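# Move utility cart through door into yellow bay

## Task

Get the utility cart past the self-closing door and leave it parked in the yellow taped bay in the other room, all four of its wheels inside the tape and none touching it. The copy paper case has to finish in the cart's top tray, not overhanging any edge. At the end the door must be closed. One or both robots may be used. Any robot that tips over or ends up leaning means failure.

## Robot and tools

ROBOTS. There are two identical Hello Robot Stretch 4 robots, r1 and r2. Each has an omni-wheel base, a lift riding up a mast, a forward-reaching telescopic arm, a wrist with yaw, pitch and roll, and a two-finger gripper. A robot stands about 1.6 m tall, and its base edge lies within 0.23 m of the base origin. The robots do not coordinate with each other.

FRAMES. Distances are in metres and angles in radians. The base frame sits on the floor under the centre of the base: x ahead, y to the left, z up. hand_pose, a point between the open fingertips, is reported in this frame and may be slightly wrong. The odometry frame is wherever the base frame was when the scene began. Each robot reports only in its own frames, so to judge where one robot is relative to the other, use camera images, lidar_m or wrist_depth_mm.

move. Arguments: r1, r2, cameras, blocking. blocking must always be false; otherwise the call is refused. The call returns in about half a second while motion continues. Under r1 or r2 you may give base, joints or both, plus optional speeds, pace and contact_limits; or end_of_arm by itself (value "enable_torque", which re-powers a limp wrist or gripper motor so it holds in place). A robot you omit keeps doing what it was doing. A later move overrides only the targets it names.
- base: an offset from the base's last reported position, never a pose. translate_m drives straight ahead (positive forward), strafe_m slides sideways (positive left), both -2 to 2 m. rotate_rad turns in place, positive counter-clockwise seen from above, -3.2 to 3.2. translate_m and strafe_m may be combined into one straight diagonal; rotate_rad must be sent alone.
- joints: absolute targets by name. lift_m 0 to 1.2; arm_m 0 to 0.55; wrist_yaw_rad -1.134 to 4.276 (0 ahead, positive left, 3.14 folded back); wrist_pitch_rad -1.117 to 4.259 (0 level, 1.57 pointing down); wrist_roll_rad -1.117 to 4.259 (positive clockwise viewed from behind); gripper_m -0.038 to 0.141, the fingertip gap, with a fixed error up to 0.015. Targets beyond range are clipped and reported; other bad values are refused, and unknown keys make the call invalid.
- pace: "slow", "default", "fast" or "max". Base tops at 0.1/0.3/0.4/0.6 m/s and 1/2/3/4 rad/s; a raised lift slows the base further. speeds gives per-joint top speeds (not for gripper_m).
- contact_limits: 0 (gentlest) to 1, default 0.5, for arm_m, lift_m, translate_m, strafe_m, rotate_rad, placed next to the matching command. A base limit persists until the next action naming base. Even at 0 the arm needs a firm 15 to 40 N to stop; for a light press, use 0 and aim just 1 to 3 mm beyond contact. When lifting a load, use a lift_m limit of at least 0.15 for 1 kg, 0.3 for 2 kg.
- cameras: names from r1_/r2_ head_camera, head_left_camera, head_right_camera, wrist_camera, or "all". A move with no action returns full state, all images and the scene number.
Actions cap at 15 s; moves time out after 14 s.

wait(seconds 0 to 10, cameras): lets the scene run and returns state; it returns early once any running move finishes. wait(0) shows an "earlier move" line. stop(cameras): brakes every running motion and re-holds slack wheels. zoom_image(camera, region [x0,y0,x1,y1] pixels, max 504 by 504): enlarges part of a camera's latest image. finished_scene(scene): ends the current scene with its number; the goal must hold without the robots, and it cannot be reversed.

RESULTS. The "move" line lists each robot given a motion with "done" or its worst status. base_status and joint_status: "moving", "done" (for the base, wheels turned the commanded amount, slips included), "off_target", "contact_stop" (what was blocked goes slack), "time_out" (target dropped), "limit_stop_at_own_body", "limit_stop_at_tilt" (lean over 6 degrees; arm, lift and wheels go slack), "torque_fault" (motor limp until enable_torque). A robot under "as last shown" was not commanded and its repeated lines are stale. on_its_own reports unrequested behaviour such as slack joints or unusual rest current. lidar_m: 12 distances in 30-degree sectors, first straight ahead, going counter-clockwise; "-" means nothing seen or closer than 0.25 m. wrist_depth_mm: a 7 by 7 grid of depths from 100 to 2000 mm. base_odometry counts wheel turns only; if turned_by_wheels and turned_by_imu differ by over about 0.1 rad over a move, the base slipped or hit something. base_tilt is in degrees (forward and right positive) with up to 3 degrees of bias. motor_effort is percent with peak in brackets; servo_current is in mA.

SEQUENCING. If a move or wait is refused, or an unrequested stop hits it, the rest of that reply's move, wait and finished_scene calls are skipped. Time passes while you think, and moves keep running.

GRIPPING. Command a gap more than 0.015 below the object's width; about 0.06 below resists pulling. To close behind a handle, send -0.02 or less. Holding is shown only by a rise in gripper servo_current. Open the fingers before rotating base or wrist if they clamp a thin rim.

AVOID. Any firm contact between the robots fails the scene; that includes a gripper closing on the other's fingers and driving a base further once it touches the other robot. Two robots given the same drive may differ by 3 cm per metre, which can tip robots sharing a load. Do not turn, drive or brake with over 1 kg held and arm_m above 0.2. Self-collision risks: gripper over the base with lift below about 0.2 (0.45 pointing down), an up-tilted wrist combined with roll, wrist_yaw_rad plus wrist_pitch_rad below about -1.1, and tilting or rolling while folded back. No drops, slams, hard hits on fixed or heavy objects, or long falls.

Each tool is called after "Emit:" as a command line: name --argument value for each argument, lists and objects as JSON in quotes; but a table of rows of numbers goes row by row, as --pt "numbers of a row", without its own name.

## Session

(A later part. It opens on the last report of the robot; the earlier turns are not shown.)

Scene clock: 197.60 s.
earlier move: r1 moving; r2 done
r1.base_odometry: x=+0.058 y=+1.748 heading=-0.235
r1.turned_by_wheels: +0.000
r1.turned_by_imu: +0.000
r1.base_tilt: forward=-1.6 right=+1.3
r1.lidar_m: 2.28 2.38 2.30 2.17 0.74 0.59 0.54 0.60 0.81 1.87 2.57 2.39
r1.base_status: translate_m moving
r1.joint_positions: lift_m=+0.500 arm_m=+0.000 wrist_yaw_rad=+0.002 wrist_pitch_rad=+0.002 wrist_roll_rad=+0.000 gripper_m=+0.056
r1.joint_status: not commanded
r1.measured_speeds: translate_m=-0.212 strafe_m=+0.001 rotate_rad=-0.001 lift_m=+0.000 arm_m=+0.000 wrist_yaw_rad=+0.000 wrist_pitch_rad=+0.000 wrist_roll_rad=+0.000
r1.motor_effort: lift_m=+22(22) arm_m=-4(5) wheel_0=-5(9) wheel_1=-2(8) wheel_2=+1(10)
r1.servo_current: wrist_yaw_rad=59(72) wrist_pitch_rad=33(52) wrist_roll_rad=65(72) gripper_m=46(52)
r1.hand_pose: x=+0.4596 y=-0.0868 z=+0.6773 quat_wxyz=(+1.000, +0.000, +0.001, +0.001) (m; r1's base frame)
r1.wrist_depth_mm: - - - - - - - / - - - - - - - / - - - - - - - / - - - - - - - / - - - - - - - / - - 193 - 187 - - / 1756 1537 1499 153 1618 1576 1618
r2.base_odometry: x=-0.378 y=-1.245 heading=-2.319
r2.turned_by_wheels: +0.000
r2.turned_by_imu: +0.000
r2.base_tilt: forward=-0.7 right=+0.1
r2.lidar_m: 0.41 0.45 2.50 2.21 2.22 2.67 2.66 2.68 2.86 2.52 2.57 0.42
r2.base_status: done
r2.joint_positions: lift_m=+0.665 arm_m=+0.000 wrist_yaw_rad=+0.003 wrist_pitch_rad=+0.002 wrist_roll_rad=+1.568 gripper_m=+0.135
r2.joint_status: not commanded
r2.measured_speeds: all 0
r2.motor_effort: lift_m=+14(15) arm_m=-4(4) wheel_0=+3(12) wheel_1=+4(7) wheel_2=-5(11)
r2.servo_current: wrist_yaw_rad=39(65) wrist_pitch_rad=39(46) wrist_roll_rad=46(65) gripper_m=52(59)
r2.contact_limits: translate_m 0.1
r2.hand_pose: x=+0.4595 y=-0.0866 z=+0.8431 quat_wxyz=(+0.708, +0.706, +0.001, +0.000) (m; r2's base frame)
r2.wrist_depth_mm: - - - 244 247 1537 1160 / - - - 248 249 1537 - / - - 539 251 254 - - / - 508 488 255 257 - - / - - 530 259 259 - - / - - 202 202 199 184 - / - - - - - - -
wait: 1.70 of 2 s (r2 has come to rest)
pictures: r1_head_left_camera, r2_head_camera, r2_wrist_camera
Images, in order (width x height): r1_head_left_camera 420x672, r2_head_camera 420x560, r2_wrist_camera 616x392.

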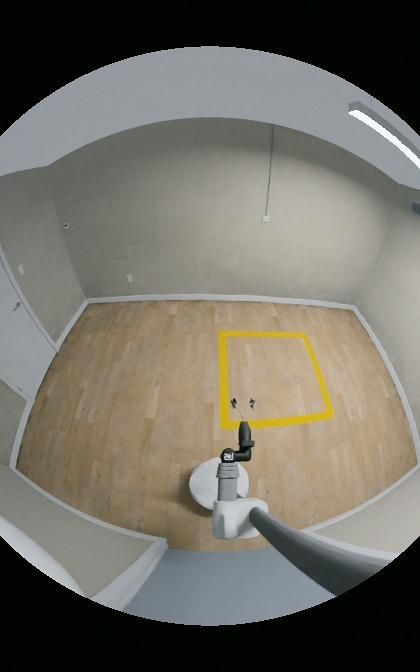

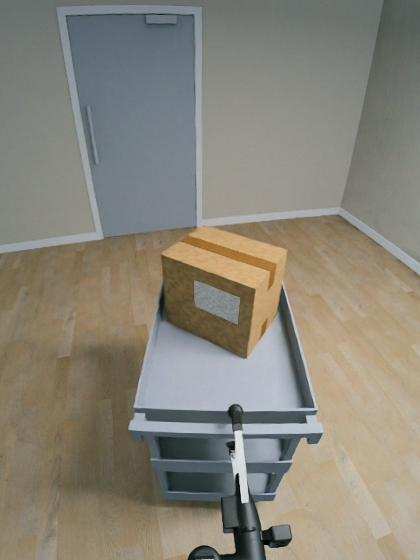

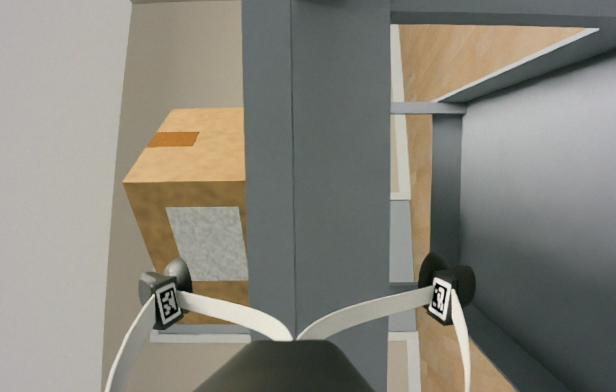

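Emit:
move --r2 '{"base":{"translate_m":0.065},"joints":{"lift_m":0.66},"contact_limits":{"translate_m":0.1},"pace":"slow"}' --blocking false

Emit:
wait --seconds 1.5

Emit:
wait --seconds 1 --cameras '["r2_wrist_camera","r2_head_camera","r1_head_left_camera"]'

Scene clock: 205.83 s.
earlier move: r1 done
move: r2 moving
r1.base_odometry: x=-0.025 y=+1.768 heading=-0.235
r1.turned_by_wheels: +0.000
r1.turned_by_imu: +0.000
r1.base_tilt: forward=-1.6 right=+1.3
r1.lidar_m: 2.37 2.46 2.30 1.78 0.56 0.48 0.47 0.48 0.68 1.54 2.61 2.46
r1.base_status: done
r1.joint_positions: lift_m=+0.500 arm_m=+0.000 wrist_yaw_rad=+0.002 wrist_pitch_rad=+0.002 wrist_roll_rad=+0.000 gripper_m=+0.056
r1.joint_status: not commanded
r1.measured_speeds: all 0
r1.motor_effort: lift_m=+22(22) arm_m=-5(5) wheel_0=-2(3) wheel_1=-2(3) wheel_2=-1(1)
r1.servo_current: wrist_yaw_rad=52(65) wrist_pitch_rad=39(46) wrist_roll_rad=39(65) gripper_m=46(52)
r1.hand_pose: x=+0.4596 y=-0.0868 z=+0.6773 quat_wxyz=(+1.000, +0.000, +0.001, +0.001) (m; r1's base frame)
r1.wrist_depth_mm: - - - - - - - / - - - - - - - / - - - - - - - / - - - - - - - / - - - - - - - / - - 193 - 187 - - / 1756 1537 1499 153 1576 1576 1661
r2.base_odometry: x=-0.386 y=-1.254 heading=-2.318
r2.turned_by_wheels: +0.000
r2.turned_by_imu: +0.001
r2.base_tilt: forward=-0.7 right=+0.1
r2.lidar_m: 0.40 0.46 2.49 2.21 2.22 2.66 2.65 2.69 2.85 2.53 2.56 0.44
r2.base_status: translate_m moving
r2.joint_positions: lift_m=+0.660 arm_m=+0.000 wrist_yaw_rad=+0.003 wrist_pitch_rad=+0.002 wrist_roll_rad=+1.568 gripper_m=+0.135
r2.joint_status: lift_m moving
r2.measured_speeds: translate_m=+0.049 strafe_m=+0.000 rotate_rad=+0.002 lift_m=+0.000 arm_m=+0.000 wrist_yaw_rad=+0.000 wrist_pitch_rad=+0.000 wrist_roll_rad=+0.000
r2.motor_effort: lift_m=+16(16) arm_m=-4(4) wheel_0=+7(9) wheel_1=+8(8) wheel_2=-11(11)
r2.servo_current: wrist_yaw_rad=46(52) wrist_pitch_rad=39(46) wrist_roll_rad=59(59) gripper_m=52(52)
r2.contact_limits: translate_m 0.1
r2.hand_pose: x=+0.4595 y=-0.0866 z=+0.8381 quat_wxyz=(+0.708, +0.706, +0.001, +0.000) (m; r2's base frame)
r2.wrist_depth_mm: - - - 233 243 1576 1138 / - - - 237 - 1537 - / - - 496 240 831 - - / - 500 477 245 842 - - / - - 525 248 249 - - / - - 190 249 199 183 - / - - - - - - -
pictures: none

Scene clock: 207.23 s.
earlier move: r2 done
r1.base_odometry: x=-0.025 y=+1.768 heading=-0.235
r1.turned_by_wheels: +0.000
r1.turned_by_imu: +0.000
r1.base_tilt: forward=-1.6 right=+1.3
r1.lidar_m: 2.35 2.44 2.31 1.77 0.62 0.50 0.47 0.48 0.69 1.55 2.59 2.48
r1.base_status: done
r1.joint_positions: lift_m=+0.500 arm_m=+0.000 wrist_yaw_rad=+0.002 wrist_pitch_rad=+0.002 wrist_roll_rad=+0.000 gripper_m=+0.056
r1.joint_status: not commanded
r1.measured_speeds: all 0
r1.motor_effort: lift_m=+22(22) arm_m=-4(5) wheel_0=-2(3) wheel_1=-3(3) wheel_2=-1(1)
r1.servo_current: wrist_yaw_rad=46(72) wrist_pitch_rad=39(52) wrist_roll_rad=52(65) gripper_m=39(52)
r1.hand_pose: x=+0.4596 y=-0.0868 z=+0.6773 quat_wxyz=(+1.000, +0.000, +0.001, +0.001) (m; r1's base frame)
r1.wrist_depth_mm: - - - - - - - / - - - - - - - / - - - - - - - / - - - - - - - / - - - - - - - / - - 194 - 187 - - / 1756 1499 1537 154 1576 1576 1618
r2.base_odometry: x=-0.422 y=-1.292 heading=-2.318
r2.turned_by_wheels: +0.000
r2.turned_by_imu: +0.000
r2.base_tilt: forward=-0.8 right=+0.0
r2.lidar_m: 0.39 0.41 2.50 2.20 2.24 2.67 2.72 2.75 2.87 2.52 2.53 0.41
r2.base_status: done
r2.joint_positions: lift_m=+0.660 arm_m=+0.000 wrist_yaw_rad=-0.001 wrist_pitch_rad=+0.001 wrist_roll_rad=+1.568 gripper_m=+0.135
r2.joint_status: all done
r2.measured_speeds: all 0
r2.motor_effort: lift_m=+14(16) arm_m=-4(4) wheel_0=+4(9) wheel_1=+6(8) wheel_2=-9(11)
r2.servo_current: wrist_yaw_rad=52(59) wrist_pitch_rad=46(46) wrist_roll_rad=59(59) gripper_m=52(59)
r2.contact_limits: translate_m 0.1
r2.hand_pose: x=+0.4592 y=-0.0878 z=+0.8383 quat_wxyz=(+0.708, +0.706, +0.000, -0.001) (m; r2's base frame)
r2.wrist_depth_mm: - - - 202 202 1708 1182 / - - - 204 204 1708 - / - - 496 206 206 798 - / - 452 436 208 208 809 - / - - 466 210 211 768 - / - - 153 162 200 - - / - - - - - 1863 -
wait: 1.40 of 1.5 s (r2 has come to rest)
pictures: none

Scene clock: 208.23 s.
r1.base_odometry: x=-0.025 y=+1.768 heading=-0.235
r1.turned_by_wheels: +0.000
r1.turned_by_imu: +0.000
r1.base_tilt: forward=-1.6 right=+1.2
r1.lidar_m: 2.36 2.44 2.31 1.75 0.56 0.52 0.47 0.50 0.70 1.53 2.58 2.50
r1.base_status: done
r1.joint_positions: lift_m=+0.500 arm_m=+0.000 wrist_yaw_rad=+0.002 wrist_pitch_rad=+0.002 wrist_roll_rad=+0.000 gripper_m=+0.056
r1.joint_status: not commanded
r1.measured_speeds: all 0
r1.motor_effort: lift_m=+22(22) arm_m=-4(5) wheel_0=-2(3) wheel_1=-3(3) wheel_2=-1(1)
r1.servo_current: wrist_yaw_rad=52(72) wrist_pitch_rad=46(52) wrist_roll_rad=46(65) gripper_m=39(52)
r1.hand_pose: x=+0.4596 y=-0.0868 z=+0.6773 quat_wxyz=(+1.000, +0.000, +0.001, +0.001) (m; r1's base frame)
r1.wrist_depth_mm: - - - - - - - / - - - - - - - / - - - - - - - / - - - - - - - / - - - - - - - / - - 193 - 187 - - / 1576 1499 1537 153 1618 1576 1618
r2.base_odometry: x=-0.422 y=-1.292 heading=-2.318
r2.turned_by_wheels: +0.000
r2.turned_by_imu: +0.000
r2.base_tilt: forward=-0.7 right=+0.1
r2.lidar_m: 0.38 0.42 2.51 2.23 2.23 2.67 2.72 2.71 2.84 2.52 2.53 0.41
r2.base_status: done
r2.joint_positions: lift_m=+0.660 arm_m=+0.000 wrist_yaw_rad=-0.001 wrist_pitch_rad=+0.001 wrist_roll_rad=+1.568 gripper_m=+0.135
r2.joint_status: all done
r2.measured_speeds: all 0
r2.motor_effort: lift_m=+14(16) arm_m=-4(4) wheel_0=+4(9) wheel_1=+5(8) wheel_2=-9(11)
r2.servo_current: wrist_yaw_rad=39(59) wrist_pitch_rad=39(46) wrist_roll_rad=39(59) gripper_m=46(59)
r2.contact_limits: translate_m 0.1
r2.hand_pose: x=+0.4592 y=-0.0878 z=+0.8383 quat_wxyz=(+0.708, +0.706, +0.000, -0.001) (m; r2's base frame)
r2.wrist_depth_mm: - - - 202 202 1756 1182 / - - - 204 204 1756 - / - - 504 206 206 798 - / - 452 439 208 208 820 - / - - 466 211 210 768 - / - - 153 163 200 - - / - - - - - 1921 -
wait: 1.00 s; at rest by 0.27 s
pictures: r1_head_left_camera, r2_head_camera, r2_wrist_camera
Images, in order (width x height): r1_head_left_camera 420x672, r2_head_camera 420x560, r2_wrist_camera 616x392.

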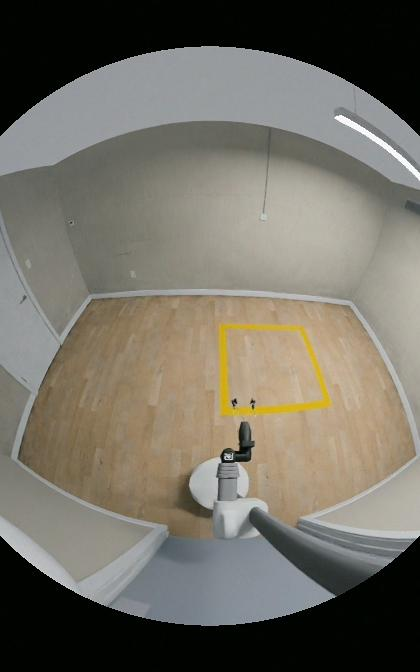

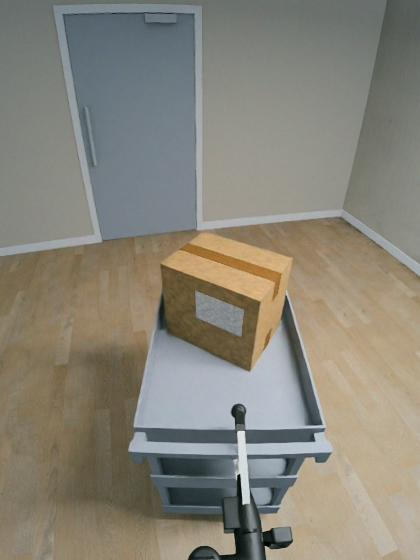

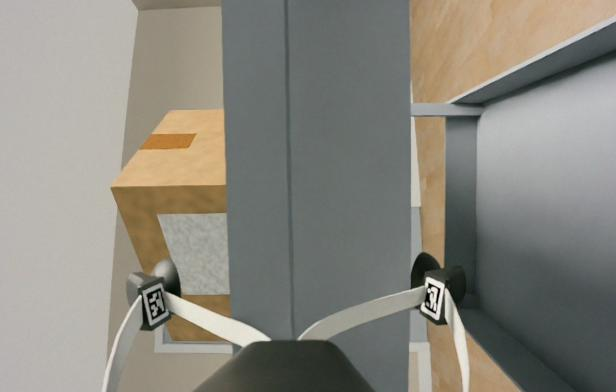

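Emit:
move --r2 '{"joints":{"gripper_m":0.03}}' --blocking false

Emit:
wait --seconds 1.5 --cameras '["r2_wrist_camera"]'

Emit:
move --r2 '{"base":{"translate_m":-0.65,"strafe_m":0.0},"pace":"slow"}' --blocking false

Emit:
wait --seconds 8 --cameras '["r2_wrist_camera","r2_head_camera"]'

Scene clock: 214.60 s.
move: r2 moving
r1: as last shown
r1.lidar_m: 2.37 2.47 2.31 1.75 0.59 0.51 0.47 0.49 0.68 1.55 2.59 2.49
r1.motor_effort: lift_m=+22(22) arm_m=-4(5) wheel_0=-2(2) wheel_1=-3(3) wheel_2=-1(1)
r1.servo_current: wrist_yaw_rad=46(59) wrist_pitch_rad=39(46) wrist_roll_rad=59(59) gripper_m=46(46)
r1.wrist_depth_mm: - - - - - - - / - - - - - - - / - - - - - - - / - - - - - - - / - - - - - - - / - - 193 - 187 - - / 1661 1499 1499 154 1661 1576 1618
r2.base_odometry: x=-0.422 y=-1.292 heading=-2.318
r2.turned_by_wheels: +0.000
r2.turned_by_imu: +0.001
r2.base_tilt: forward=-0.7 right=+0.1
r2.lidar_m: 0.39 0.41 2.51 2.19 2.22 2.69 2.72 2.74 2.85 2.53 2.54 0.40
r2.base_status: not commanded
r2.joint_positions: lift_m=+0.660 arm_m=+0.000 wrist_yaw_rad=-0.001 wrist_pitch_rad=+0.001 wrist_roll_rad=+1.568 gripper_m=+0.123
r2.joint_status: gripper_m moving
r2.measured_speeds: translate_m=+0.000 strafe_m=+0.000 rotate_rad=+0.000 lift_m=+0.000 arm_m=+0.000 wrist_yaw_rad=+0.000 wrist_pitch_rad=-0.001 wrist_roll_rad=+0.000
r2.motor_effort: lift_m=+14(14) arm_m=-4(4) wheel_0=+5(5) wheel_1=+5(6) wheel_2=-8(9)
r2.servo_current: wrist_yaw_rad=65(65) wrist_pitch_rad=39(39) wrist_roll_rad=59(59) gripper_m=72(91)
r2.contact_limits: translate_m 0.1
r2.hand_pose: x=+0.4592 y=-0.0878 z=+0.8384 quat_wxyz=(+0.708, +0.706, +0.000, -0.001) (m; r2's base frame)
r2.wrist_depth_mm: - - - 201 200 1708 1182 / - - - 203 204 1708 - / - - 500 205 206 798 - / - 449 436 208 208 809 - / - - 469 211 211 768 - / - - 153 212 201 - - / - - - - - 1863 -
pictures: none

Scene clock: 216.07 s.
earlier move: r2 done
r1.base_odometry: x=-0.025 y=+1.768 heading=-0.235
r1.turned_by_wheels: +0.000
r1.turned_by_imu: +0.000
r1.base_tilt: forward=-1.6 right=+1.3
r1.lidar_m: 2.35 2.46 2.31 1.80 0.57 0.52 0.45 0.47 0.69 1.53 2.58 2.47
r1.base_status: not commanded
r1.joint_positions: lift_m=+0.500 arm_m=+0.000 wrist_yaw_rad=+0.002 wrist_pitch_rad=+0.002 wrist_roll_rad=+0.000 gripper_m=+0.056
r1.joint_status: not commanded
r1.measured_speeds: all 0
r1.motor_effort: lift_m=+22(23) arm_m=-4(5) wheel_0=-2(3) wheel_1=-3(3) wheel_2=-1(1)
r1.servo_current: wrist_yaw_rad=59(72) wrist_pitch_rad=52(52) wrist_roll_rad=39(72) gripper_m=39(46)
r1.hand_pose: x=+0.4596 y=-0.0868 z=+0.6773 quat_wxyz=(+1.000, +0.000, +0.001, +0.001) (m; r1's base frame)
r1.wrist_depth_mm: - - - - - - - / - - - - - - - / - - - - - - - / - - - - - - - / - - - - - - - / - - 193 - 187 - - / 1661 1576 1499 153 1537 1537 1661
r2.base_odometry: x=-0.422 y=-1.292 heading=-2.318
r2.turned_by_wheels: +0.000
r2.turned_by_imu: +0.001
r2.base_tilt: forward=-0.7 right=+0.1
r2.lidar_m: 0.36 0.42 2.52 2.21 2.23 2.68 2.72 2.76 2.83 2.53 2.55 0.41
r2.base_status: not commanded
r2.joint_positions: lift_m=+0.660 arm_m=+0.000 wrist_yaw_rad=-0.001 wrist_pitch_rad=+0.004 wrist_roll_rad=+1.568 gripper_m=+0.031
r2.joint_status: all done
r2.measured_speeds: all 0
r2.motor_effort: lift_m=+15(15) arm_m=-4(4) wheel_0=+4(5) wheel_1=+5(6) wheel_2=-2(9)
r2.servo_current: wrist_yaw_rad=52(65) wrist_pitch_rad=46(46) wrist_roll_rad=52(59) gripper_m=156(345)
r2.contact_limits: translate_m 0.1
r2.hand_pose: x=+0.4592 y=-0.0877 z=+0.8372 quat_wxyz=(+0.708, +0.706, +0.001, -0.002) (m; r2's base frame)
r2.wrist_depth_mm: - - 137 195 195 1618 1118 / - - 139 197 198 1499 - / - 521 140 200 202 - - / - 433 142 202 204 - - / - 500 144 206 206 - - / - 539 146 208 186 170 - / - - - - - 1756 -
wait: 1.47 of 1.5 s (r2 has come to rest)
pictures: r2_wrist_camera
Images, in order (width x height): r2_wrist_camera 616x392.

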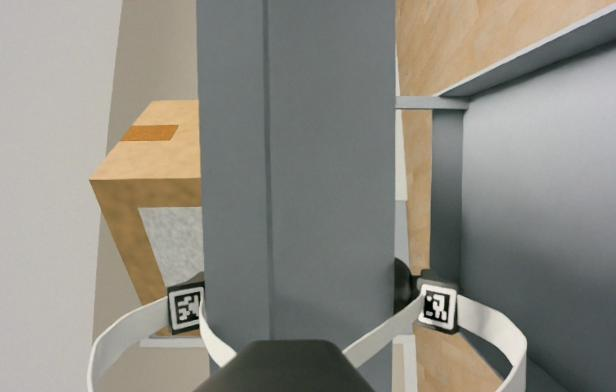

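Scene clock: 216.57 s.
move: r2 moving
r1: as last shown
r1.base_tilt: forward=-1.6 right=+1.2
r1.lidar_m: 2.36 2.47 2.30 1.77 0.58 0.49 0.45 0.48 0.69 1.54 2.58 2.49
r1.motor_effort: lift_m=+22(22) arm_m=-4(5) wheel_0=-2(2) wheel_1=-2(3) wheel_2=-1(1)
r1.servo_current: wrist_yaw_rad=46(59) wrist_pitch_rad=33(52) wrist_roll_rad=59(65) gripper_m=39(46)
r1.wrist_depth_mm: - - - - - - - / - - - - - - - / - - - - - - - / - - - - - - - / - - - - - - - / - - 193 - 187 - - / 1708 1464 1537 153 1618 1537 1661
r2.base_odometry: x=-0.414 y=-1.284 heading=-2.318
r2.turned_by_wheels: +0.000
r2.turned_by_imu: +0.000
r2.base_tilt: forward=-0.6 right=+0.1
r2.lidar_m: 0.39 0.43 2.50 2.22 2.22 2.68 2.70 2.74 2.86 2.53 2.53 0.42
r2.base_status: translate_m moving; strafe_m moving
r2.joint_positions: lift_m=+0.660 arm_m=+0.000 wrist_yaw_rad=-0.001 wrist_pitch_rad=+0.004 wrist_roll_rad=+1.568 gripper_m=+0.031
r2.joint_status: not commanded
r2.measured_speeds: translate_m=-0.048 strafe_m=+0.000 rotate_rad=-0.001 lift_m=+0.000 arm_m=+0.000 wrist_yaw_rad=+0.000 wrist_pitch_rad=+0.000 wrist_roll_rad=+0.001
r2.motor_effort: lift_m=+15(15) arm_m=-4(4) wheel_0=-4(4) wheel_1=-5(7) wheel_2=+8(10)
r2.servo_current: wrist_yaw_rad=59(59) wrist_pitch_rad=46(46) wrist_roll_rad=52(52) gripper_m=156(163)
r2.hand_pose: x=+0.4592 y=-0.0877 z=+0.8372 quat_wxyz=(+0.708, +0.706, +0.001, -0.002) (m; r2's base frame)
r2.wrist_depth_mm: - - 149 207 - 1618 1118 / - - 151 209 211 1499 - / - 569 153 213 820 - - / - 445 156 214 809 - - / - 512 211 218 219 820 - / - - 159 220 202 165 - / - - - - - 1808 -
pictures: none

Scene clock: 223.87 s.
earlier move: r2 done
r1.base_odometry: x=-0.025 y=+1.768 heading=-0.235
r1.turned_by_wheels: +0.000
r1.turned_by_imu: +0.000
r1.base_tilt: forward=-1.6 right=+1.3
r1.lidar_m: 2.38 2.46 2.32 1.78 0.60 0.50 0.46 0.51 0.69 1.54 2.60 2.52
r1.base_status: not commanded
r1.joint_positions: lift_m=+0.500 arm_m=+0.000 wrist_yaw_rad=+0.002 wrist_pitch_rad=+0.002 wrist_roll_rad=+0.000 gripper_m=+0.056
r1.joint_status: not commanded
r1.measured_speeds: all 0
r1.motor_effort: lift_m=+22(23) arm_m=-4(5) wheel_0=-2(3) wheel_1=-2(3) wheel_2=-1(1)
r1.servo_current: wrist_yaw_rad=59(72) wrist_pitch_rad=46(52) wrist_roll_rad=46(72) gripper_m=39(52)
r1.hand_pose: x=+0.4596 y=-0.0868 z=+0.6773 quat_wxyz=(+1.000, +0.000, +0.001, +0.001) (m; r1's base frame)
r1.wrist_depth_mm: - - - - - - - / - - - - - - - / - - - - - - - / - - - - - - - / - - - - - - - / - - 194 - 187 - - / 1661 1537 1499 154 1576 1499 1661
r2.base_odometry: x=+0.019 y=-0.816 heading=-2.318
r2.turned_by_wheels: +0.000
r2.turned_by_imu: +0.003
r2.base_tilt: forward=-0.7 right=+0.1
r2.lidar_m: 0.42 0.46 2.35 2.05 2.06 2.37 2.09 2.11 2.53 2.64 2.66 0.44
r2.base_status: done
r2.joint_positions: lift_m=+0.660 arm_m=+0.000 wrist_yaw_rad=+0.004 wrist_pitch_rad=-0.002 wrist_roll_rad=+1.568 gripper_m=+0.031
r2.joint_status: not commanded
r2.measured_speeds: all 0
r2.motor_effort: lift_m=+15(15) arm_m=-4(4) wheel_0=-2(12) wheel_1=-5(10) wheel_2=+8(15)
r2.servo_current: wrist_yaw_rad=65(65) wrist_pitch_rad=39(46) wrist_roll_rad=46(65) gripper_m=65(163)
r2.hand_pose: x=+0.4596 y=-0.0864 z=+0.8389 quat_wxyz=(+0.708, +0.706, +0.001, +0.002) (m; r2's base frame)
r2.wrist_depth_mm: - - - - - 1808 1182 / - - - 170 233 1499 1118 / - - 640 231 234 236 - / - - 525 236 238 820 - / - - 484 220 242 842 - / - - 193 186 186 - - / - - 647 - - - -
wait: 7.30 of 8 s (r2 has come to rest)
pictures: r2_head_camera, r2_wrist_camera
Images, in order (width x height): r2_head_camera 420x560, r2_wrist_camera 616x392.

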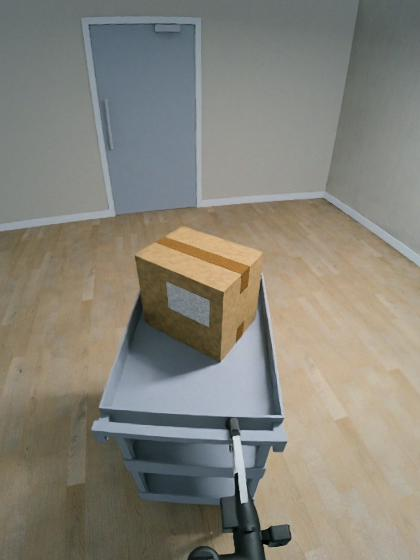

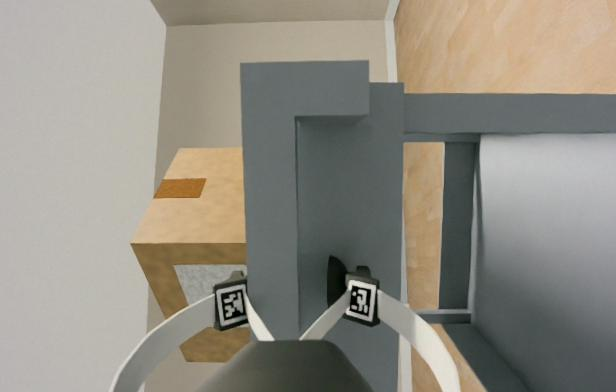

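Emit:
move --r2 '{"joints":{"gripper_m":0.1,"lift_m":0.68}}' --r1 '{"base":{"translate_m":-0.5},"pace":"slow","contact_limits":{"translate_m":0.8}}' --blocking false

Emit:
wait --seconds 1

Emit:
move --r2 '{"base":{"strafe_m":0.045}}' --cameras '["r2_wrist_camera"]' --blocking false

Emit:
wait --seconds 1.5 --cameras '["r2_wrist_camera","r1_head_left_camera","r2_head_camera"]'

Scene clock: 238.60 s.
move: r1 moving; r2 moving
r1.base_odometry: x=-0.037 y=+1.771 heading=-0.235
r1.turned_by_wheels: +0.000
r1.turned_by_imu: -0.001
r1.base_tilt: forward=-1.6 right=+1.3
r1.lidar_m: 2.38 2.48 2.29 1.72 0.57 0.48 0.45 0.49 0.67 1.51 2.57 2.49
r1.base_status: translate_m moving
r1.joint_positions: lift_m=+0.500 arm_m=+0.000 wrist_yaw_rad=+0.002 wrist_pitch_rad=+0.002 wrist_roll_rad=+0.000 gripper_m=+0.056
r1.joint_status: not commanded
r1.measured_speeds: translate_m=-0.049 strafe_m=+0.000 rotate_rad=+0.000 lift_m=+0.000 arm_m=+0.000 wrist_yaw_rad=+0.000 wrist_pitch_rad=+0.000 wrist_roll_rad=+0.000
r1.motor_effort: lift_m=+22(22) arm_m=-4(4) wheel_0=-7(7) wheel_1=-5(6) wheel_2=+6(8)
r1.servo_current: wrist_yaw_rad=33(52) wrist_pitch_rad=39(52) wrist_roll_rad=59(59) gripper_m=39(46)
r1.contact_limits: translate_m 0.8
r1.hand_pose: x=+0.4596 y=-0.0868 z=+0.6773 quat_wxyz=(+1.000, +0.000, +0.001, +0.001) (m; r1's base frame)
r1.wrist_depth_mm: - - - - - - - / - - - - - - - / - - - - - - - / - - - - - - - / - - - - - - - / - - 194 - 187 - - / 1661 1499 1537 154 1618 1576 1661
r2.base_odometry: x=+0.019 y=-0.816 heading=-2.318
r2.turned_by_wheels: +0.000
r2.turned_by_imu: +0.000
r2.base_tilt: forward=-0.7 right=+0.0
r2.lidar_m: 0.39 0.45 2.33 2.06 2.07 2.39 2.09 2.08 2.55 2.68 2.67 0.44
r2.base_status: not commanded
r2.joint_positions: lift_m=+0.680 arm_m=+0.000 wrist_yaw_rad=+0.003 wrist_pitch_rad=+0.001 wrist_roll_rad=+1.568 gripper_m=+0.050
r2.joint_status: lift_m moving; gripper_m moving
r2.measured_speeds: translate_m=+0.000 strafe_m=+0.000 rotate_rad=+0.000 lift_m=+0.010 arm_m=+0.000 wrist_yaw_rad=-0.007 wrist_pitch_rad=+0.000 wrist_roll_rad=+0.000
r2.motor_effort: lift_m=+20(24) arm_m=-4(4) wheel_0=-2(2) wheel_1=-5(5) wheel_2=+6(8)
r2.servo_current: wrist_yaw_rad=59(65) wrist_pitch_rad=39(39) wrist_roll_rad=39(52) gripper_m=91(91)
r2.hand_pose: x=+0.4596 y=-0.0865 z=+0.8575 quat_wxyz=(+0.708, +0.706, +0.002, +0.001) (m; r2's base frame)
r2.wrist_depth_mm: - - - - - 1661 1182 / - - - 173 174 1618 1160 / - - - 176 234 241 240 / - - 554 179 239 842 - / - - 484 182 242 854 - / - - 201 185 189 - - / - - 627 - - - -
pictures: none

Scene clock: 239.60 s.
earlier move: r1 moving; r2 moving
r1.base_odometry: x=-0.123 y=+1.791 heading=-0.235
r1.turned_by_wheels: +0.000
r1.turned_by_imu: +0.000
r1.base_tilt: forward=-1.6 right=+1.3
r1.lidar_m: 2.48 2.56 2.30 1.38 0.47 0.40 0.36 0.41 0.56 1.17 2.61 2.60
r1.base_status: translate_m moving
r1.joint_positions: lift_m=+0.500 arm_m=+0.000 wrist_yaw_rad=+0.002 wrist_pitch_rad=+0.002 wrist_roll_rad=+0.000 gripper_m=+0.056
r1.joint_status: not commanded
r1.measured_speeds: translate_m=-0.100 strafe_m=+0.001 rotate_rad=+0.002 lift_m=+0.000 arm_m=+0.000 wrist_yaw_rad=+0.000 wrist_pitch_rad=+0.000 wrist_roll_rad=+0.000
r1.motor_effort: lift_m=+22(22) arm_m=-4(5) wheel_0=-6(8) wheel_1=-3(6) wheel_2=+4(8)
r1.servo_current: wrist_yaw_rad=52(65) wrist_pitch_rad=39(52) wrist_roll_rad=46(65) gripper_m=39(46)
r1.contact_limits: translate_m 0.8
r1.hand_pose: x=+0.4596 y=-0.0868 z=+0.6773 quat_wxyz=(+1.000, +0.000, +0.001, +0.001) (m; r1's base frame)
r1.wrist_depth_mm: - - - - - - - / - - - - - - - / - - - - - - - / - - - - - - - / - - - - - - - / - - 193 - 187 - - / 1708 1499 1499 143 1464 1464 1618
r2.base_odometry: x=+0.019 y=-0.816 heading=-2.318
r2.turned_by_wheels: +0.000
r2.turned_by_imu: +0.000
r2.base_tilt: forward=-0.6 right=+0.1
r2.lidar_m: 0.41 0.47 2.35 2.07 2.05 2.36 2.10 2.10 2.50 2.65 2.68 0.43
r2.base_status: not commanded
r2.joint_positions: lift_m=+0.680 arm_m=+0.000 wrist_yaw_rad=+0.003 wrist_pitch_rad=+0.001 wrist_roll_rad=+1.568 gripper_m=+0.100
r2.joint_status: gripper_m moving; the others done
r2.measured_speeds: all 0
r2.motor_effort: lift_m=+21(24) arm_m=-4(4) wheel_0=-2(2) wheel_1=-5(5) wheel_2=+6(8)
r2.servo_current: wrist_yaw_rad=52(65) wrist_pitch_rad=46(46) wrist_roll_rad=52(52) gripper_m=59(111)
r2.hand_pose: x=+0.4595 y=-0.0867 z=+0.8575 quat_wxyz=(+0.708, +0.706, +0.001, +0.000) (m; r2's base frame)
r2.wrist_depth_mm: - - - - - 1661 1160 / - - - - - 1576 1160 / - - - 177 236 240 241 / - - 559 180 240 842 - / - - 480 184 244 854 - / - - 195 186 194 - - / - - 615 - - - -
wait: 1.00 s; no rest
pictures: none

Scene clock: 240.10 s.
earlier move: r1 moving; r2 done
move: r2 moving
r1.base_odometry: x=-0.171 y=+1.803 heading=-0.235
r1.turned_by_wheels: +0.000
r1.turned_by_imu: +0.000
r1.base_tilt: forward=-1.6 right=+1.3
r1.lidar_m: 2.51 2.60 2.25 1.14 0.44 0.32 0.32 0.34 0.47 0.99 2.60 2.65
r1.base_status: translate_m moving
r1.joint_positions: lift_m=+0.500 arm_m=+0.000 wrist_yaw_rad=+0.002 wrist_pitch_rad=+0.002 wrist_roll_rad=+0.000 gripper_m=+0.056
r1.joint_status: not commanded
r1.measured_speeds: translate_m=-0.100 strafe_m=+0.002 rotate_rad=+0.002 lift_m=+0.000 arm_m=+0.000 wrist_yaw_rad=+0.000 wrist_pitch_rad=+0.000 wrist_roll_rad=+0.000
r1.motor_effort: lift_m=+22(22) arm_m=-4(5) wheel_0=-8(8) wheel_1=-3(6) wheel_2=+4(5)
r1.servo_current: wrist_yaw_rad=59(59) wrist_pitch_rad=39(46) wrist_roll_rad=52(65) gripper_m=39(52)
r1.contact_limits: translate_m 0.8
r1.hand_pose: x=+0.4596 y=-0.0868 z=+0.6773 quat_wxyz=(+1.000, +0.000, +0.001, +0.001) (m; r1's base frame)
r1.wrist_depth_mm: - - - - - - - / - - - - - - - / - - - - - - - / - - - - - - - / - - - - - - - / - - 193 - 188 - - / 1756 1537 1537 143 1618 1464 1618
r2.base_odometry: x=+0.044 y=-0.838 heading=-2.318
r2.turned_by_wheels: +0.000
r2.turned_by_imu: +0.000
r2.base_tilt: forward=-0.7 right=+0.1
r2.lidar_m: 0.42 0.44 2.31 2.01 2.03 2.38 2.10 2.10 2.53 2.69 2.72 0.44
r2.base_status: strafe_m moving
r2.joint_positions: lift_m=+0.680 arm_m=+0.000 wrist_yaw_rad=+0.003 wrist_pitch_rad=+0.001 wrist_roll_rad=+1.568 gripper_m=+0.100
r2.joint_status: all done
r2.measured_speeds: translate_m=+0.000 strafe_m=+0.091 rotate_rad=+0.001 lift_m=+0.000 arm_m=+0.000 wrist_yaw_rad=+0.000 wrist_pitch_rad=+0.000 wrist_roll_rad=+0.000
r2.motor_effort: lift_m=+21(21) arm_m=-4(4) wheel_0=-4(11) wheel_1=+2(11) wheel_2=+0(6)
r2.servo_current: wrist_yaw_rad=46(65) wrist_pitch_rad=39(46) wrist_roll_rad=46(59) gripper_m=46(59)
r2.hand_pose: x=+0.4595 y=-0.0867 z=+0.8575 quat_wxyz=(+0.708, +0.706, +0.001, +0.000) (m; r2's base frame)
r2.wrist_depth_mm: - - - 173 175 1618 1182 / - - - 178 235 240 240 / - - 640 180 239 831 - / - - 517 183 243 842 - / - - 488 187 247 866 - / - - 195 189 194 - - / - - 654 - - - -
pictures: r2_wrist_camera
Images, in order (width x height): r2_wrist_camera 616x392.

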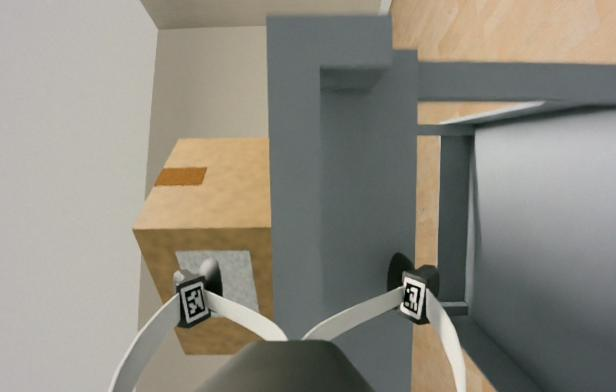

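Scene clock: 240.70 s.
earlier move: r1 moving; r2 done
r1.base_odometry: x=-0.230 y=+1.817 heading=-0.235
r1.turned_by_wheels: +0.000
r1.turned_by_imu: +0.000
r1.base_tilt: forward=-1.6 right=+1.3
r1.lidar_m: 2.58 2.66 2.30 0.92 0.40 0.29 0.27 0.28 0.38 0.74 2.60 2.71
r1.base_status: translate_m moving
r1.joint_positions: lift_m=+0.500 arm_m=+0.000 wrist_yaw_rad=+0.002 wrist_pitch_rad=+0.002 wrist_roll_rad=+0.000 gripper_m=+0.056
r1.joint_status: not commanded
r1.measured_speeds: translate_m=-0.100 strafe_m=+0.000 rotate_rad=-0.003 lift_m=+0.000 arm_m=+0.000 wrist_yaw_rad=+0.000 wrist_pitch_rad=+0.000 wrist_roll_rad=+0.000
r1.motor_effort: lift_m=+22(22) arm_m=-4(5) wheel_0=-4(8) wheel_1=-3(6) wheel_2=+4(5)
r1.servo_current: wrist_yaw_rad=59(65) wrist_pitch_rad=39(46) wrist_roll_rad=39(65) gripper_m=46(52)
r1.contact_limits: translate_m 0.8
r1.hand_pose: x=+0.4596 y=-0.0868 z=+0.6773 quat_wxyz=(+1.000, +0.000, +0.001, +0.001) (m; r1's base frame)
r1.wrist_depth_mm: - - - - - - - / - - - - - - - / - - - - - - - / - - - - - - - / - - - - - - - / - - 193 - 187 - - / 1661 1464 1499 143 1499 1499 1576
r2.base_odometry: x=+0.052 y=-0.846 heading=-2.318
r2.turned_by_wheels: +0.000
r2.turned_by_imu: +0.000
r2.base_tilt: forward=-0.7 right=+0.1
r2.lidar_m: 0.41 0.45 2.32 2.00 2.02 2.39 2.11 2.12 2.53 2.69 2.72 0.43
r2.base_status: done
r2.joint_positions: lift_m=+0.680 arm_m=+0.000 wrist_yaw_rad=+0.003 wrist_pitch_rad=+0.001 wrist_roll_rad=+1.568 gripper_m=+0.100
r2.joint_status: all done
r2.measured_speeds: all 0
r2.motor_effort: lift_m=+21(21) arm_m=-4(4) wheel_0=-1(11) wheel_1=+1(11) wheel_2=+0(6)
r2.servo_current: wrist_yaw_rad=46(65) wrist_pitch_rad=46(46) wrist_roll_rad=46(65) gripper_m=59(59)
r2.hand_pose: x=+0.4595 y=-0.0867 z=+0.8575 quat_wxyz=(+0.708, +0.706, +0.001, +0.000) (m; r2's base frame)
r2.wrist_depth_mm: - - - 174 208 1366 1098 / - - - 178 236 634 240 / - - 609 181 240 831 - / - - 496 185 244 842 - / - - 496 189 248 854 - / - - 195 190 195 - - / - - - - - - -
wait: 0.60 of 1.5 s (r2 has come to rest)
pictures: r1_head_left_camera, r2_head_camera, r2_wrist_camera
Images, in order (width x height): r1_head_left_camera 420x672, r2_head_camera 420x560, r2_wrist_camera 616x392.

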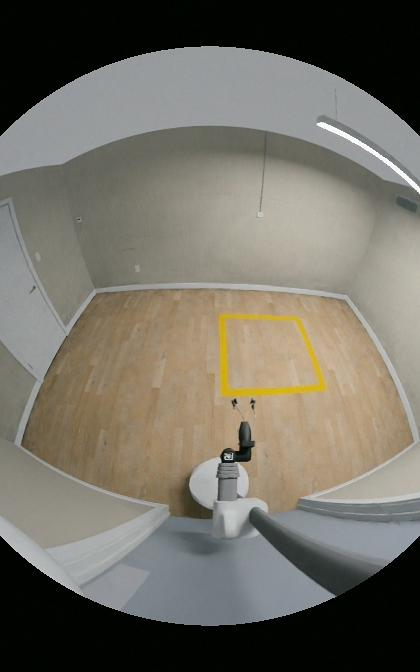

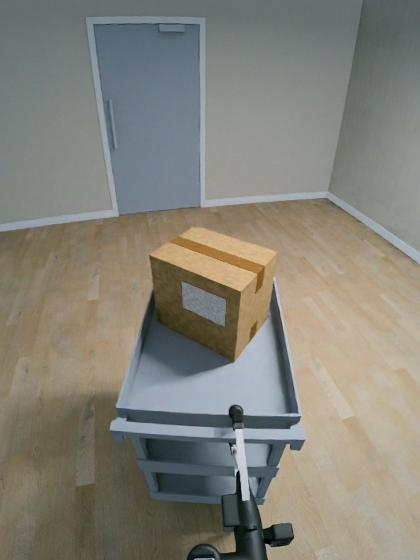

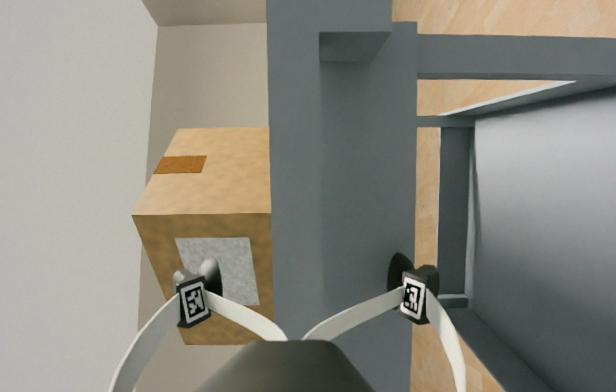

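Emit:
move --r2 '{"base":{"strafe_m":0.06}}' --blocking false

Emit:
wait --seconds 1

Emit:
move --r2 '{"joints":{"gripper_m":-0.03}}' --blocking false

Emit:
wait --seconds 1.8 --cameras '["r2_wrist_camera","r1_head_left_camera","r2_head_camera"]'

Scene clock: 248.40 s.
earlier move: r1 done
move: r2 moving
r1.base_odometry: x=-0.511 y=+1.884 heading=-0.234
r1.turned_by_wheels: +0.001
r1.turned_by_imu: -0.001
r1.base_tilt: forward=-1.6 right=+1.2
r1.lidar_m: 2.85 2.96 2.31 0.32 2.36 0.25 0.25 - 0.25 0.38 2.57 3.01
r1.base_status: done
r1.joint_positions: lift_m=+0.500 arm_m=+0.000 wrist_yaw_rad=+0.002 wrist_pitch_rad=+0.002 wrist_roll_rad=+0.000 gripper_m=+0.056
r1.joint_status: not commanded
r1.measured_speeds: all 0
r1.motor_effort: lift_m=+22(22) arm_m=-4(4) wheel_0=-6(6) wheel_1=-7(7) wheel_2=+17(17)
r1.servo_current: wrist_yaw_rad=46(59) wrist_pitch_rad=39(46) wrist_roll_rad=46(65) gripper_m=46(46)
r1.contact_limits: translate_m 0.8
r1.hand_pose: x=+0.4595 y=-0.0868 z=+0.6773 quat_wxyz=(+1.000, +0.000, +0.001, +0.001) (m; r1's base frame)
r1.wrist_depth_mm: - - - - - - - / - - - - - - - / - - - - - - - / - - - - - - - / - - - - - - - / - - 193 - 187 - - / 1708 1499 1537 143 1618 1464 1708
r2.base_odometry: x=+0.079 y=-0.871 heading=-2.318
r2.turned_by_wheels: +0.000
r2.turned_by_imu: +0.001
r2.base_tilt: forward=-0.7 right=+0.0
r2.lidar_m: 0.42 0.47 2.26 1.98 1.99 2.38 2.12 2.11 2.53 2.73 2.76 0.45
r2.base_status: strafe_m moving
r2.joint_positions: lift_m=+0.680 arm_m=+0.000 wrist_yaw_rad=+0.003 wrist_pitch_rad=+0.001 wrist_roll_rad=+1.568 gripper_m=+0.100
r2.joint_status: not commanded
r2.measured_speeds: translate_m=+0.000 strafe_m=+0.128 rotate_rad=+0.002 lift_m=+0.000 arm_m=+0.000 wrist_yaw_rad=+0.000 wrist_pitch_rad=+0.000 wrist_roll_rad=+0.000
r2.motor_effort: lift_m=+21(21) arm_m=-4(4) wheel_0=-9(12) wheel_1=+8(11) wheel_2=-1(2)
r2.servo_current: wrist_yaw_rad=46(46) wrist_pitch_rad=39(46) wrist_roll_rad=46(52) gripper_m=52(52)
r2.hand_pose: x=+0.4595 y=-0.0867 z=+0.8575 quat_wxyz=(+0.708, +0.706, +0.001, +0.000) (m; r2's base frame)
r2.wrist_depth_mm: - - - 179 236 1366 399 / - - - 182 238 1708 - / - - 569 184 243 831 - / - - 488 246 248 854 - / - - 525 192 251 878 - / - - 195 194 193 - - / - - - - - 1863 -
pictures: none

Scene clock: 249.10 s.
earlier move: r2 done
r1.base_odometry: x=-0.511 y=+1.884 heading=-0.234
r1.turned_by_wheels: +0.000
r1.turned_by_imu: +0.000
r1.base_tilt: forward=-1.6 right=+1.3
r1.lidar_m: 2.84 2.97 2.31 0.31 2.36 0.25 0.25 - 0.25 0.35 2.61 3.00
r1.base_status: done
r1.joint_positions: lift_m=+0.500 arm_m=+0.000 wrist_yaw_rad=+0.002 wrist_pitch_rad=+0.002 wrist_roll_rad=+0.000 gripper_m=+0.056
r1.joint_status: not commanded
r1.measured_speeds: all 0
r1.motor_effort: lift_m=+22(22) arm_m=-4(4) wheel_0=-6(6) wheel_1=-7(7) wheel_2=+17(17)
r1.servo_current: wrist_yaw_rad=39(65) wrist_pitch_rad=39(46) wrist_roll_rad=39(65) gripper_m=39(52)
r1.contact_limits: translate_m 0.8
r1.hand_pose: x=+0.4595 y=-0.0868 z=+0.6773 quat_wxyz=(+1.000, +0.000, +0.001, +0.001) (m; r1's base frame)
r1.wrist_depth_mm: - - - - - - - / - - - - - - - / - - - - - - - / - - - - - - - / - - - - - - - / - - 193 - 187 - - / 1618 1499 1537 143 1576 1464 1661
r2.base_odometry: x=+0.096 y=-0.887 heading=-2.318
r2.turned_by_wheels: +0.000
r2.turned_by_imu: +0.000
r2.base_tilt: forward=-0.7 right=+0.1
r2.lidar_m: 0.42 0.45 2.27 1.93 1.98 2.38 2.12 2.12 2.55 2.77 2.80 0.43
r2.base_status: done
r2.joint_positions: lift_m=+0.680 arm_m=+0.000 wrist_yaw_rad=+0.003 wrist_pitch_rad=+0.001 wrist_roll_rad=+1.568 gripper_m=+0.100
r2.joint_status: not commanded
r2.measured_speeds: all 0
r2.motor_effort: lift_m=+21(21) arm_m=-4(4) wheel_0=-1(12) wheel_1=+1(11) wheel_2=+0(2)
r2.servo_current: wrist_yaw_rad=52(59) wrist_pitch_rad=46(46) wrist_roll_rad=52(59) gripper_m=52(59)
r2.hand_pose: x=+0.4595 y=-0.0867 z=+0.8575 quat_wxyz=(+0.708, +0.706, +0.001, +0.000) (m; r2's base frame)
r2.wrist_depth_mm: - - - 180 236 1661 1160 / - - - 183 241 831 - / - - 517 186 245 831 - / - - 496 247 250 842 - / - - 544 193 253 866 - / - - 195 196 193 - - / - - - - - 1921 512
wait: 0.70 of 1 s (r2 has come to rest)
pictures: none

Scene clock: 249.60 s.
move: r2 moving
r1: as last shown
r1.base_tilt: forward=-1.5 right=+1.3
r1.lidar_m: 2.86 2.96 2.31 0.33 2.39 0.25 0.25 - 0.25 0.38 2.59 3.00
r1.servo_current: wrist_yaw_rad=39(65) wrist_pitch_rad=46(46) wrist_roll_rad=20(59) gripper_m=46(46)
r1.contact_limits: translate_m 0.8
r1.wrist_depth_mm: - - - - - - - / - - - - - - - / - - - - - - - / - - - - - - - / - - - - - - - / - - 193 - 187 - - / 1708 1537 1499 143 1618 1499 1618
r2.base_odometry: x=+0.096 y=-0.887 heading=-2.318
r2.turned_by_wheels: +0.000
r2.turned_by_imu: +0.000
r2.base_tilt: forward=-0.7 right=+0.1
r2.lidar_m: 0.41 0.48 2.25 1.96 1.97 2.38 2.11 2.12 2.56 2.76 2.76 0.45
r2.base_status: not commanded
r2.joint_positions: lift_m=+0.680 arm_m=+0.000 wrist_yaw_rad=+0.003 wrist_pitch_rad=+0.001 wrist_roll_rad=+1.568 gripper_m=+0.083
r2.joint_status: gripper_m moving
r2.measured_speeds: all 0
r2.motor_effort: lift_m=+21(21) arm_m=-4(4) wheel_0=-1(2) wheel_1=+1(2) wheel_2=+0(1)
r2.servo_current: wrist_yaw_rad=39(59) wrist_pitch_rad=39(46) wrist_roll_rad=65(65) gripper_m=111(111)
r2.hand_pose: x=+0.4595 y=-0.0867 z=+0.8575 quat_wxyz=(+0.708, +0.706, +0.001, +0.000) (m; r2's base frame)
r2.wrist_depth_mm: - - - 180 236 1661 1160 / - - - 183 241 831 - / - - 512 186 245 842 - / - - 496 248 250 842 - / - - 544 194 253 866 - / - - 196 196 191 - - / - - - - - 1708 512
pictures: none

Scene clock: 251.10 s.
earlier move: r2 done
r1.base_odometry: x=-0.511 y=+1.884 heading=-0.234
r1.turned_by_wheels: +0.000
r1.turned_by_imu: +0.000
r1.base_tilt: forward=-1.5 right=+1.3
r1.lidar_m: 2.87 2.96 2.34 0.30 2.36 0.25 0.25 - 0.25 0.32 2.62 2.95
r1.base_status: not commanded
r1.joint_positions: lift_m=+0.500 arm_m=+0.000 wrist_yaw_rad=+0.002 wrist_pitch_rad=+0.002 wrist_roll_rad=+0.000 gripper_m=+0.056
r1.joint_status: not commanded
r1.measured_speeds: all 0
r1.motor_effort: lift_m=+22(22) arm_m=-4(4) wheel_0=-6(7) wheel_1=-7(8) wheel_2=+17(17)
r1.servo_current: wrist_yaw_rad=33(72) wrist_pitch_rad=46(46) wrist_roll_rad=52(65) gripper_m=46(46)
r1.contact_limits: translate_m 0.8
r1.hand_pose: x=+0.4595 y=-0.0868 z=+0.6773 quat_wxyz=(+1.000, +0.000, +0.001, +0.001) (m; r1's base frame)
r1.wrist_depth_mm: - - - - - - - / - - - - - - - / - - - - - - - / - - - - - - - / - - - - - - - / - - 193 - 187 - - / 1661 1464 1499 143 1576 1464 1661
r2.base_odometry: x=+0.096 y=-0.887 heading=-2.318
r2.turned_by_wheels: +0.000
r2.turned_by_imu: +0.000
r2.base_tilt: forward=-0.7 right=+0.1
r2.lidar_m: 0.40 0.45 2.24 1.95 1.97 2.36 2.12 2.11 2.54 2.76 2.79 0.41
r2.base_status: not commanded
r2.joint_positions: lift_m=+0.680 arm_m=+0.000 wrist_yaw_rad=+0.003 wrist_pitch_rad=+0.001 wrist_roll_rad=+1.568 gripper_m=-0.028
r2.joint_status: all done
r2.measured_speeds: all 0
r2.motor_effort: lift_m=+21(21) arm_m=-4(4) wheel_0=-1(2) wheel_1=+1(2) wheel_2=+0(1)
r2.servo_current: wrist_yaw_rad=46(59) wrist_pitch_rad=39(52) wrist_roll_rad=52(65) gripper_m=124(312)
r2.hand_pose: x=+0.4595 y=-0.0867 z=+0.8575 quat_wxyz=(+0.708, +0.706, +0.001, +0.000) (m; r2's base frame)
r2.wrist_depth_mm: - - - 166 224 1661 1160 / - - - 170 227 778 - / - - 492 173 232 788 - / - - 484 235 236 842 - / - - 544 180 241 854 - / - - 183 183 177 - - / - - - - - 1661 508
wait: 1.50 of 1.8 s (r2 has come to rest)
pictures: r1_head_left_camera, r2_head_camera, r2_wrist_camera
Images, in order (width x height): r1_head_left_camera 420x672, r2_head_camera 420x560, r2_wrist_camera 616x392.

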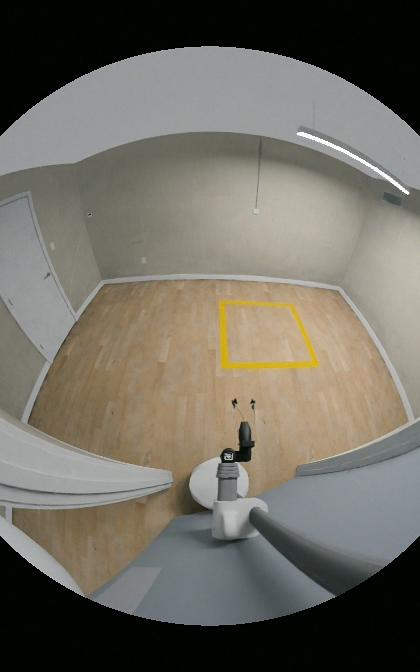

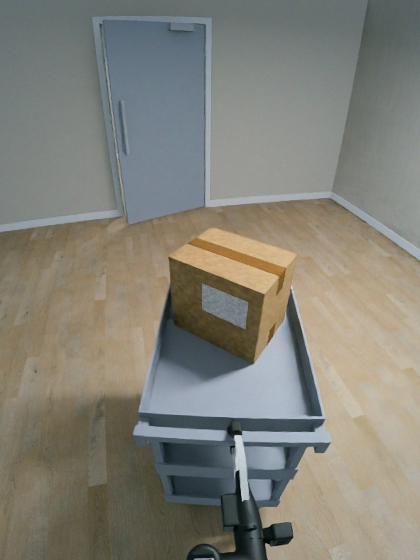

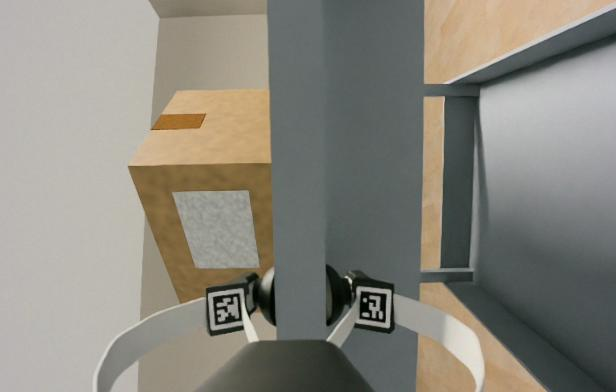

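Emit:
move --r1 '{"base":{"translate_m":-0.5,"strafe_m":-0.08},"pace":"slow","contact_limits":{"translate_m":0.9,"strafe_m":0.9}}' --r2 '{"base":{"rotate_rad":0.13},"pace":"slow"}' --blocking false

Emit:
wait --seconds 2 --cameras '["r2_head_camera","r2_wrist_camera"]'

Emit:
move --r2 '{"base":{"rotate_rad":0.13},"pace":"slow"}' --blocking false

Emit:
wait --seconds 3

Emit:
wait --seconds 2 --cameras '["r2_head_camera","r2_head_right_camera","r2_wrist_camera","r1_head_left_camera","r1_head_right_camera"]'

r1: "contact_limits": translate_m and strafe_m are given together and make one move, which takes one limit: state it under one of them only
Scene clock: 263.20 s.
r1.base_odometry: x=-0.511 y=+1.884 heading=-0.234
r1.turned_by_wheels: +0.000
r1.turned_by_imu: +0.000
r1.base_tilt: forward=-1.5 right=+1.3
r1.lidar_m: 2.86 2.96 2.31 0.32 2.39 0.25 0.25 - 0.25 0.36 2.59 3.00
r1.base_status: not commanded
r1.joint_positions: lift_m=+0.500 arm_m=+0.000 wrist_yaw_rad=+0.002 wrist_pitch_rad=+0.002 wrist_roll_rad=+0.000 gripper_m=+0.056
r1.joint_status: not commanded
r1.measured_speeds: all 0
r1.motor_effort: lift_m=+22(22) arm_m=-4(4) wheel_0=-6(7) wheel_1=-7(8) wheel_2=+17(17)
r1.servo_current: wrist_yaw_rad=52(72) wrist_pitch_rad=46(46) wrist_roll_rad=52(65) gripper_m=39(46)
r1.contact_limits: translate_m 0.8
r1.hand_pose: x=+0.4595 y=-0.0868 z=+0.6773 quat_wxyz=(+1.000, +0.000, +0.001, +0.001) (m; r1's base frame)
r1.wrist_depth_mm: - - - - - - - / - - - - - - - / - - - - - - - / - - - - - - - / - - - - - - - / - - 194 - 187 - - / 1708 1464 1537 143 1576 1464 1618
r2.base_odometry: x=+0.096 y=-0.887 heading=-2.318
r2.turned_by_wheels: +0.000
r2.turned_by_imu: +0.000
r2.base_tilt: forward=-0.7 right=+0.1
r2.lidar_m: 0.41 0.44 2.25 1.96 1.97 2.38 2.12 2.14 2.53 2.73 2.79 0.44
r2.base_status: not commanded
r2.joint_positions: lift_m=+0.680 arm_m=+0.000 wrist_yaw_rad=+0.003 wrist_pitch_rad=+0.001 wrist_roll_rad=+1.568 gripper_m=-0.028
r2.joint_status: all done
r2.measured_speeds: all 0
r2.motor_effort: lift_m=+21(21) arm_m=-4(4) wheel_0=-1(2) wheel_1=+1(2) wheel_2=+0(1)
r2.servo_current: wrist_yaw_rad=46(59) wrist_pitch_rad=39(52) wrist_roll_rad=46(65) gripper_m=130(312)
r2.hand_pose: x=+0.4595 y=-0.0867 z=+0.8575 quat_wxyz=(+0.708, +0.706, +0.001, +0.000) (m; r2's base frame)
r2.wrist_depth_mm: - - - 166 223 1708 1160 / - - - 170 228 788 - / - - 500 172 231 778 - / - - 480 233 236 831 - / - - 549 180 240 866 - / - - 182 183 177 - - / - - - - - 1618 504
pictures: none

not run: a call was refused earlier in this reply.

not run: a call was refused earlier in this reply.

not run: a call was refused earlier in this reply.

not run: a call was refused earlier in this reply.


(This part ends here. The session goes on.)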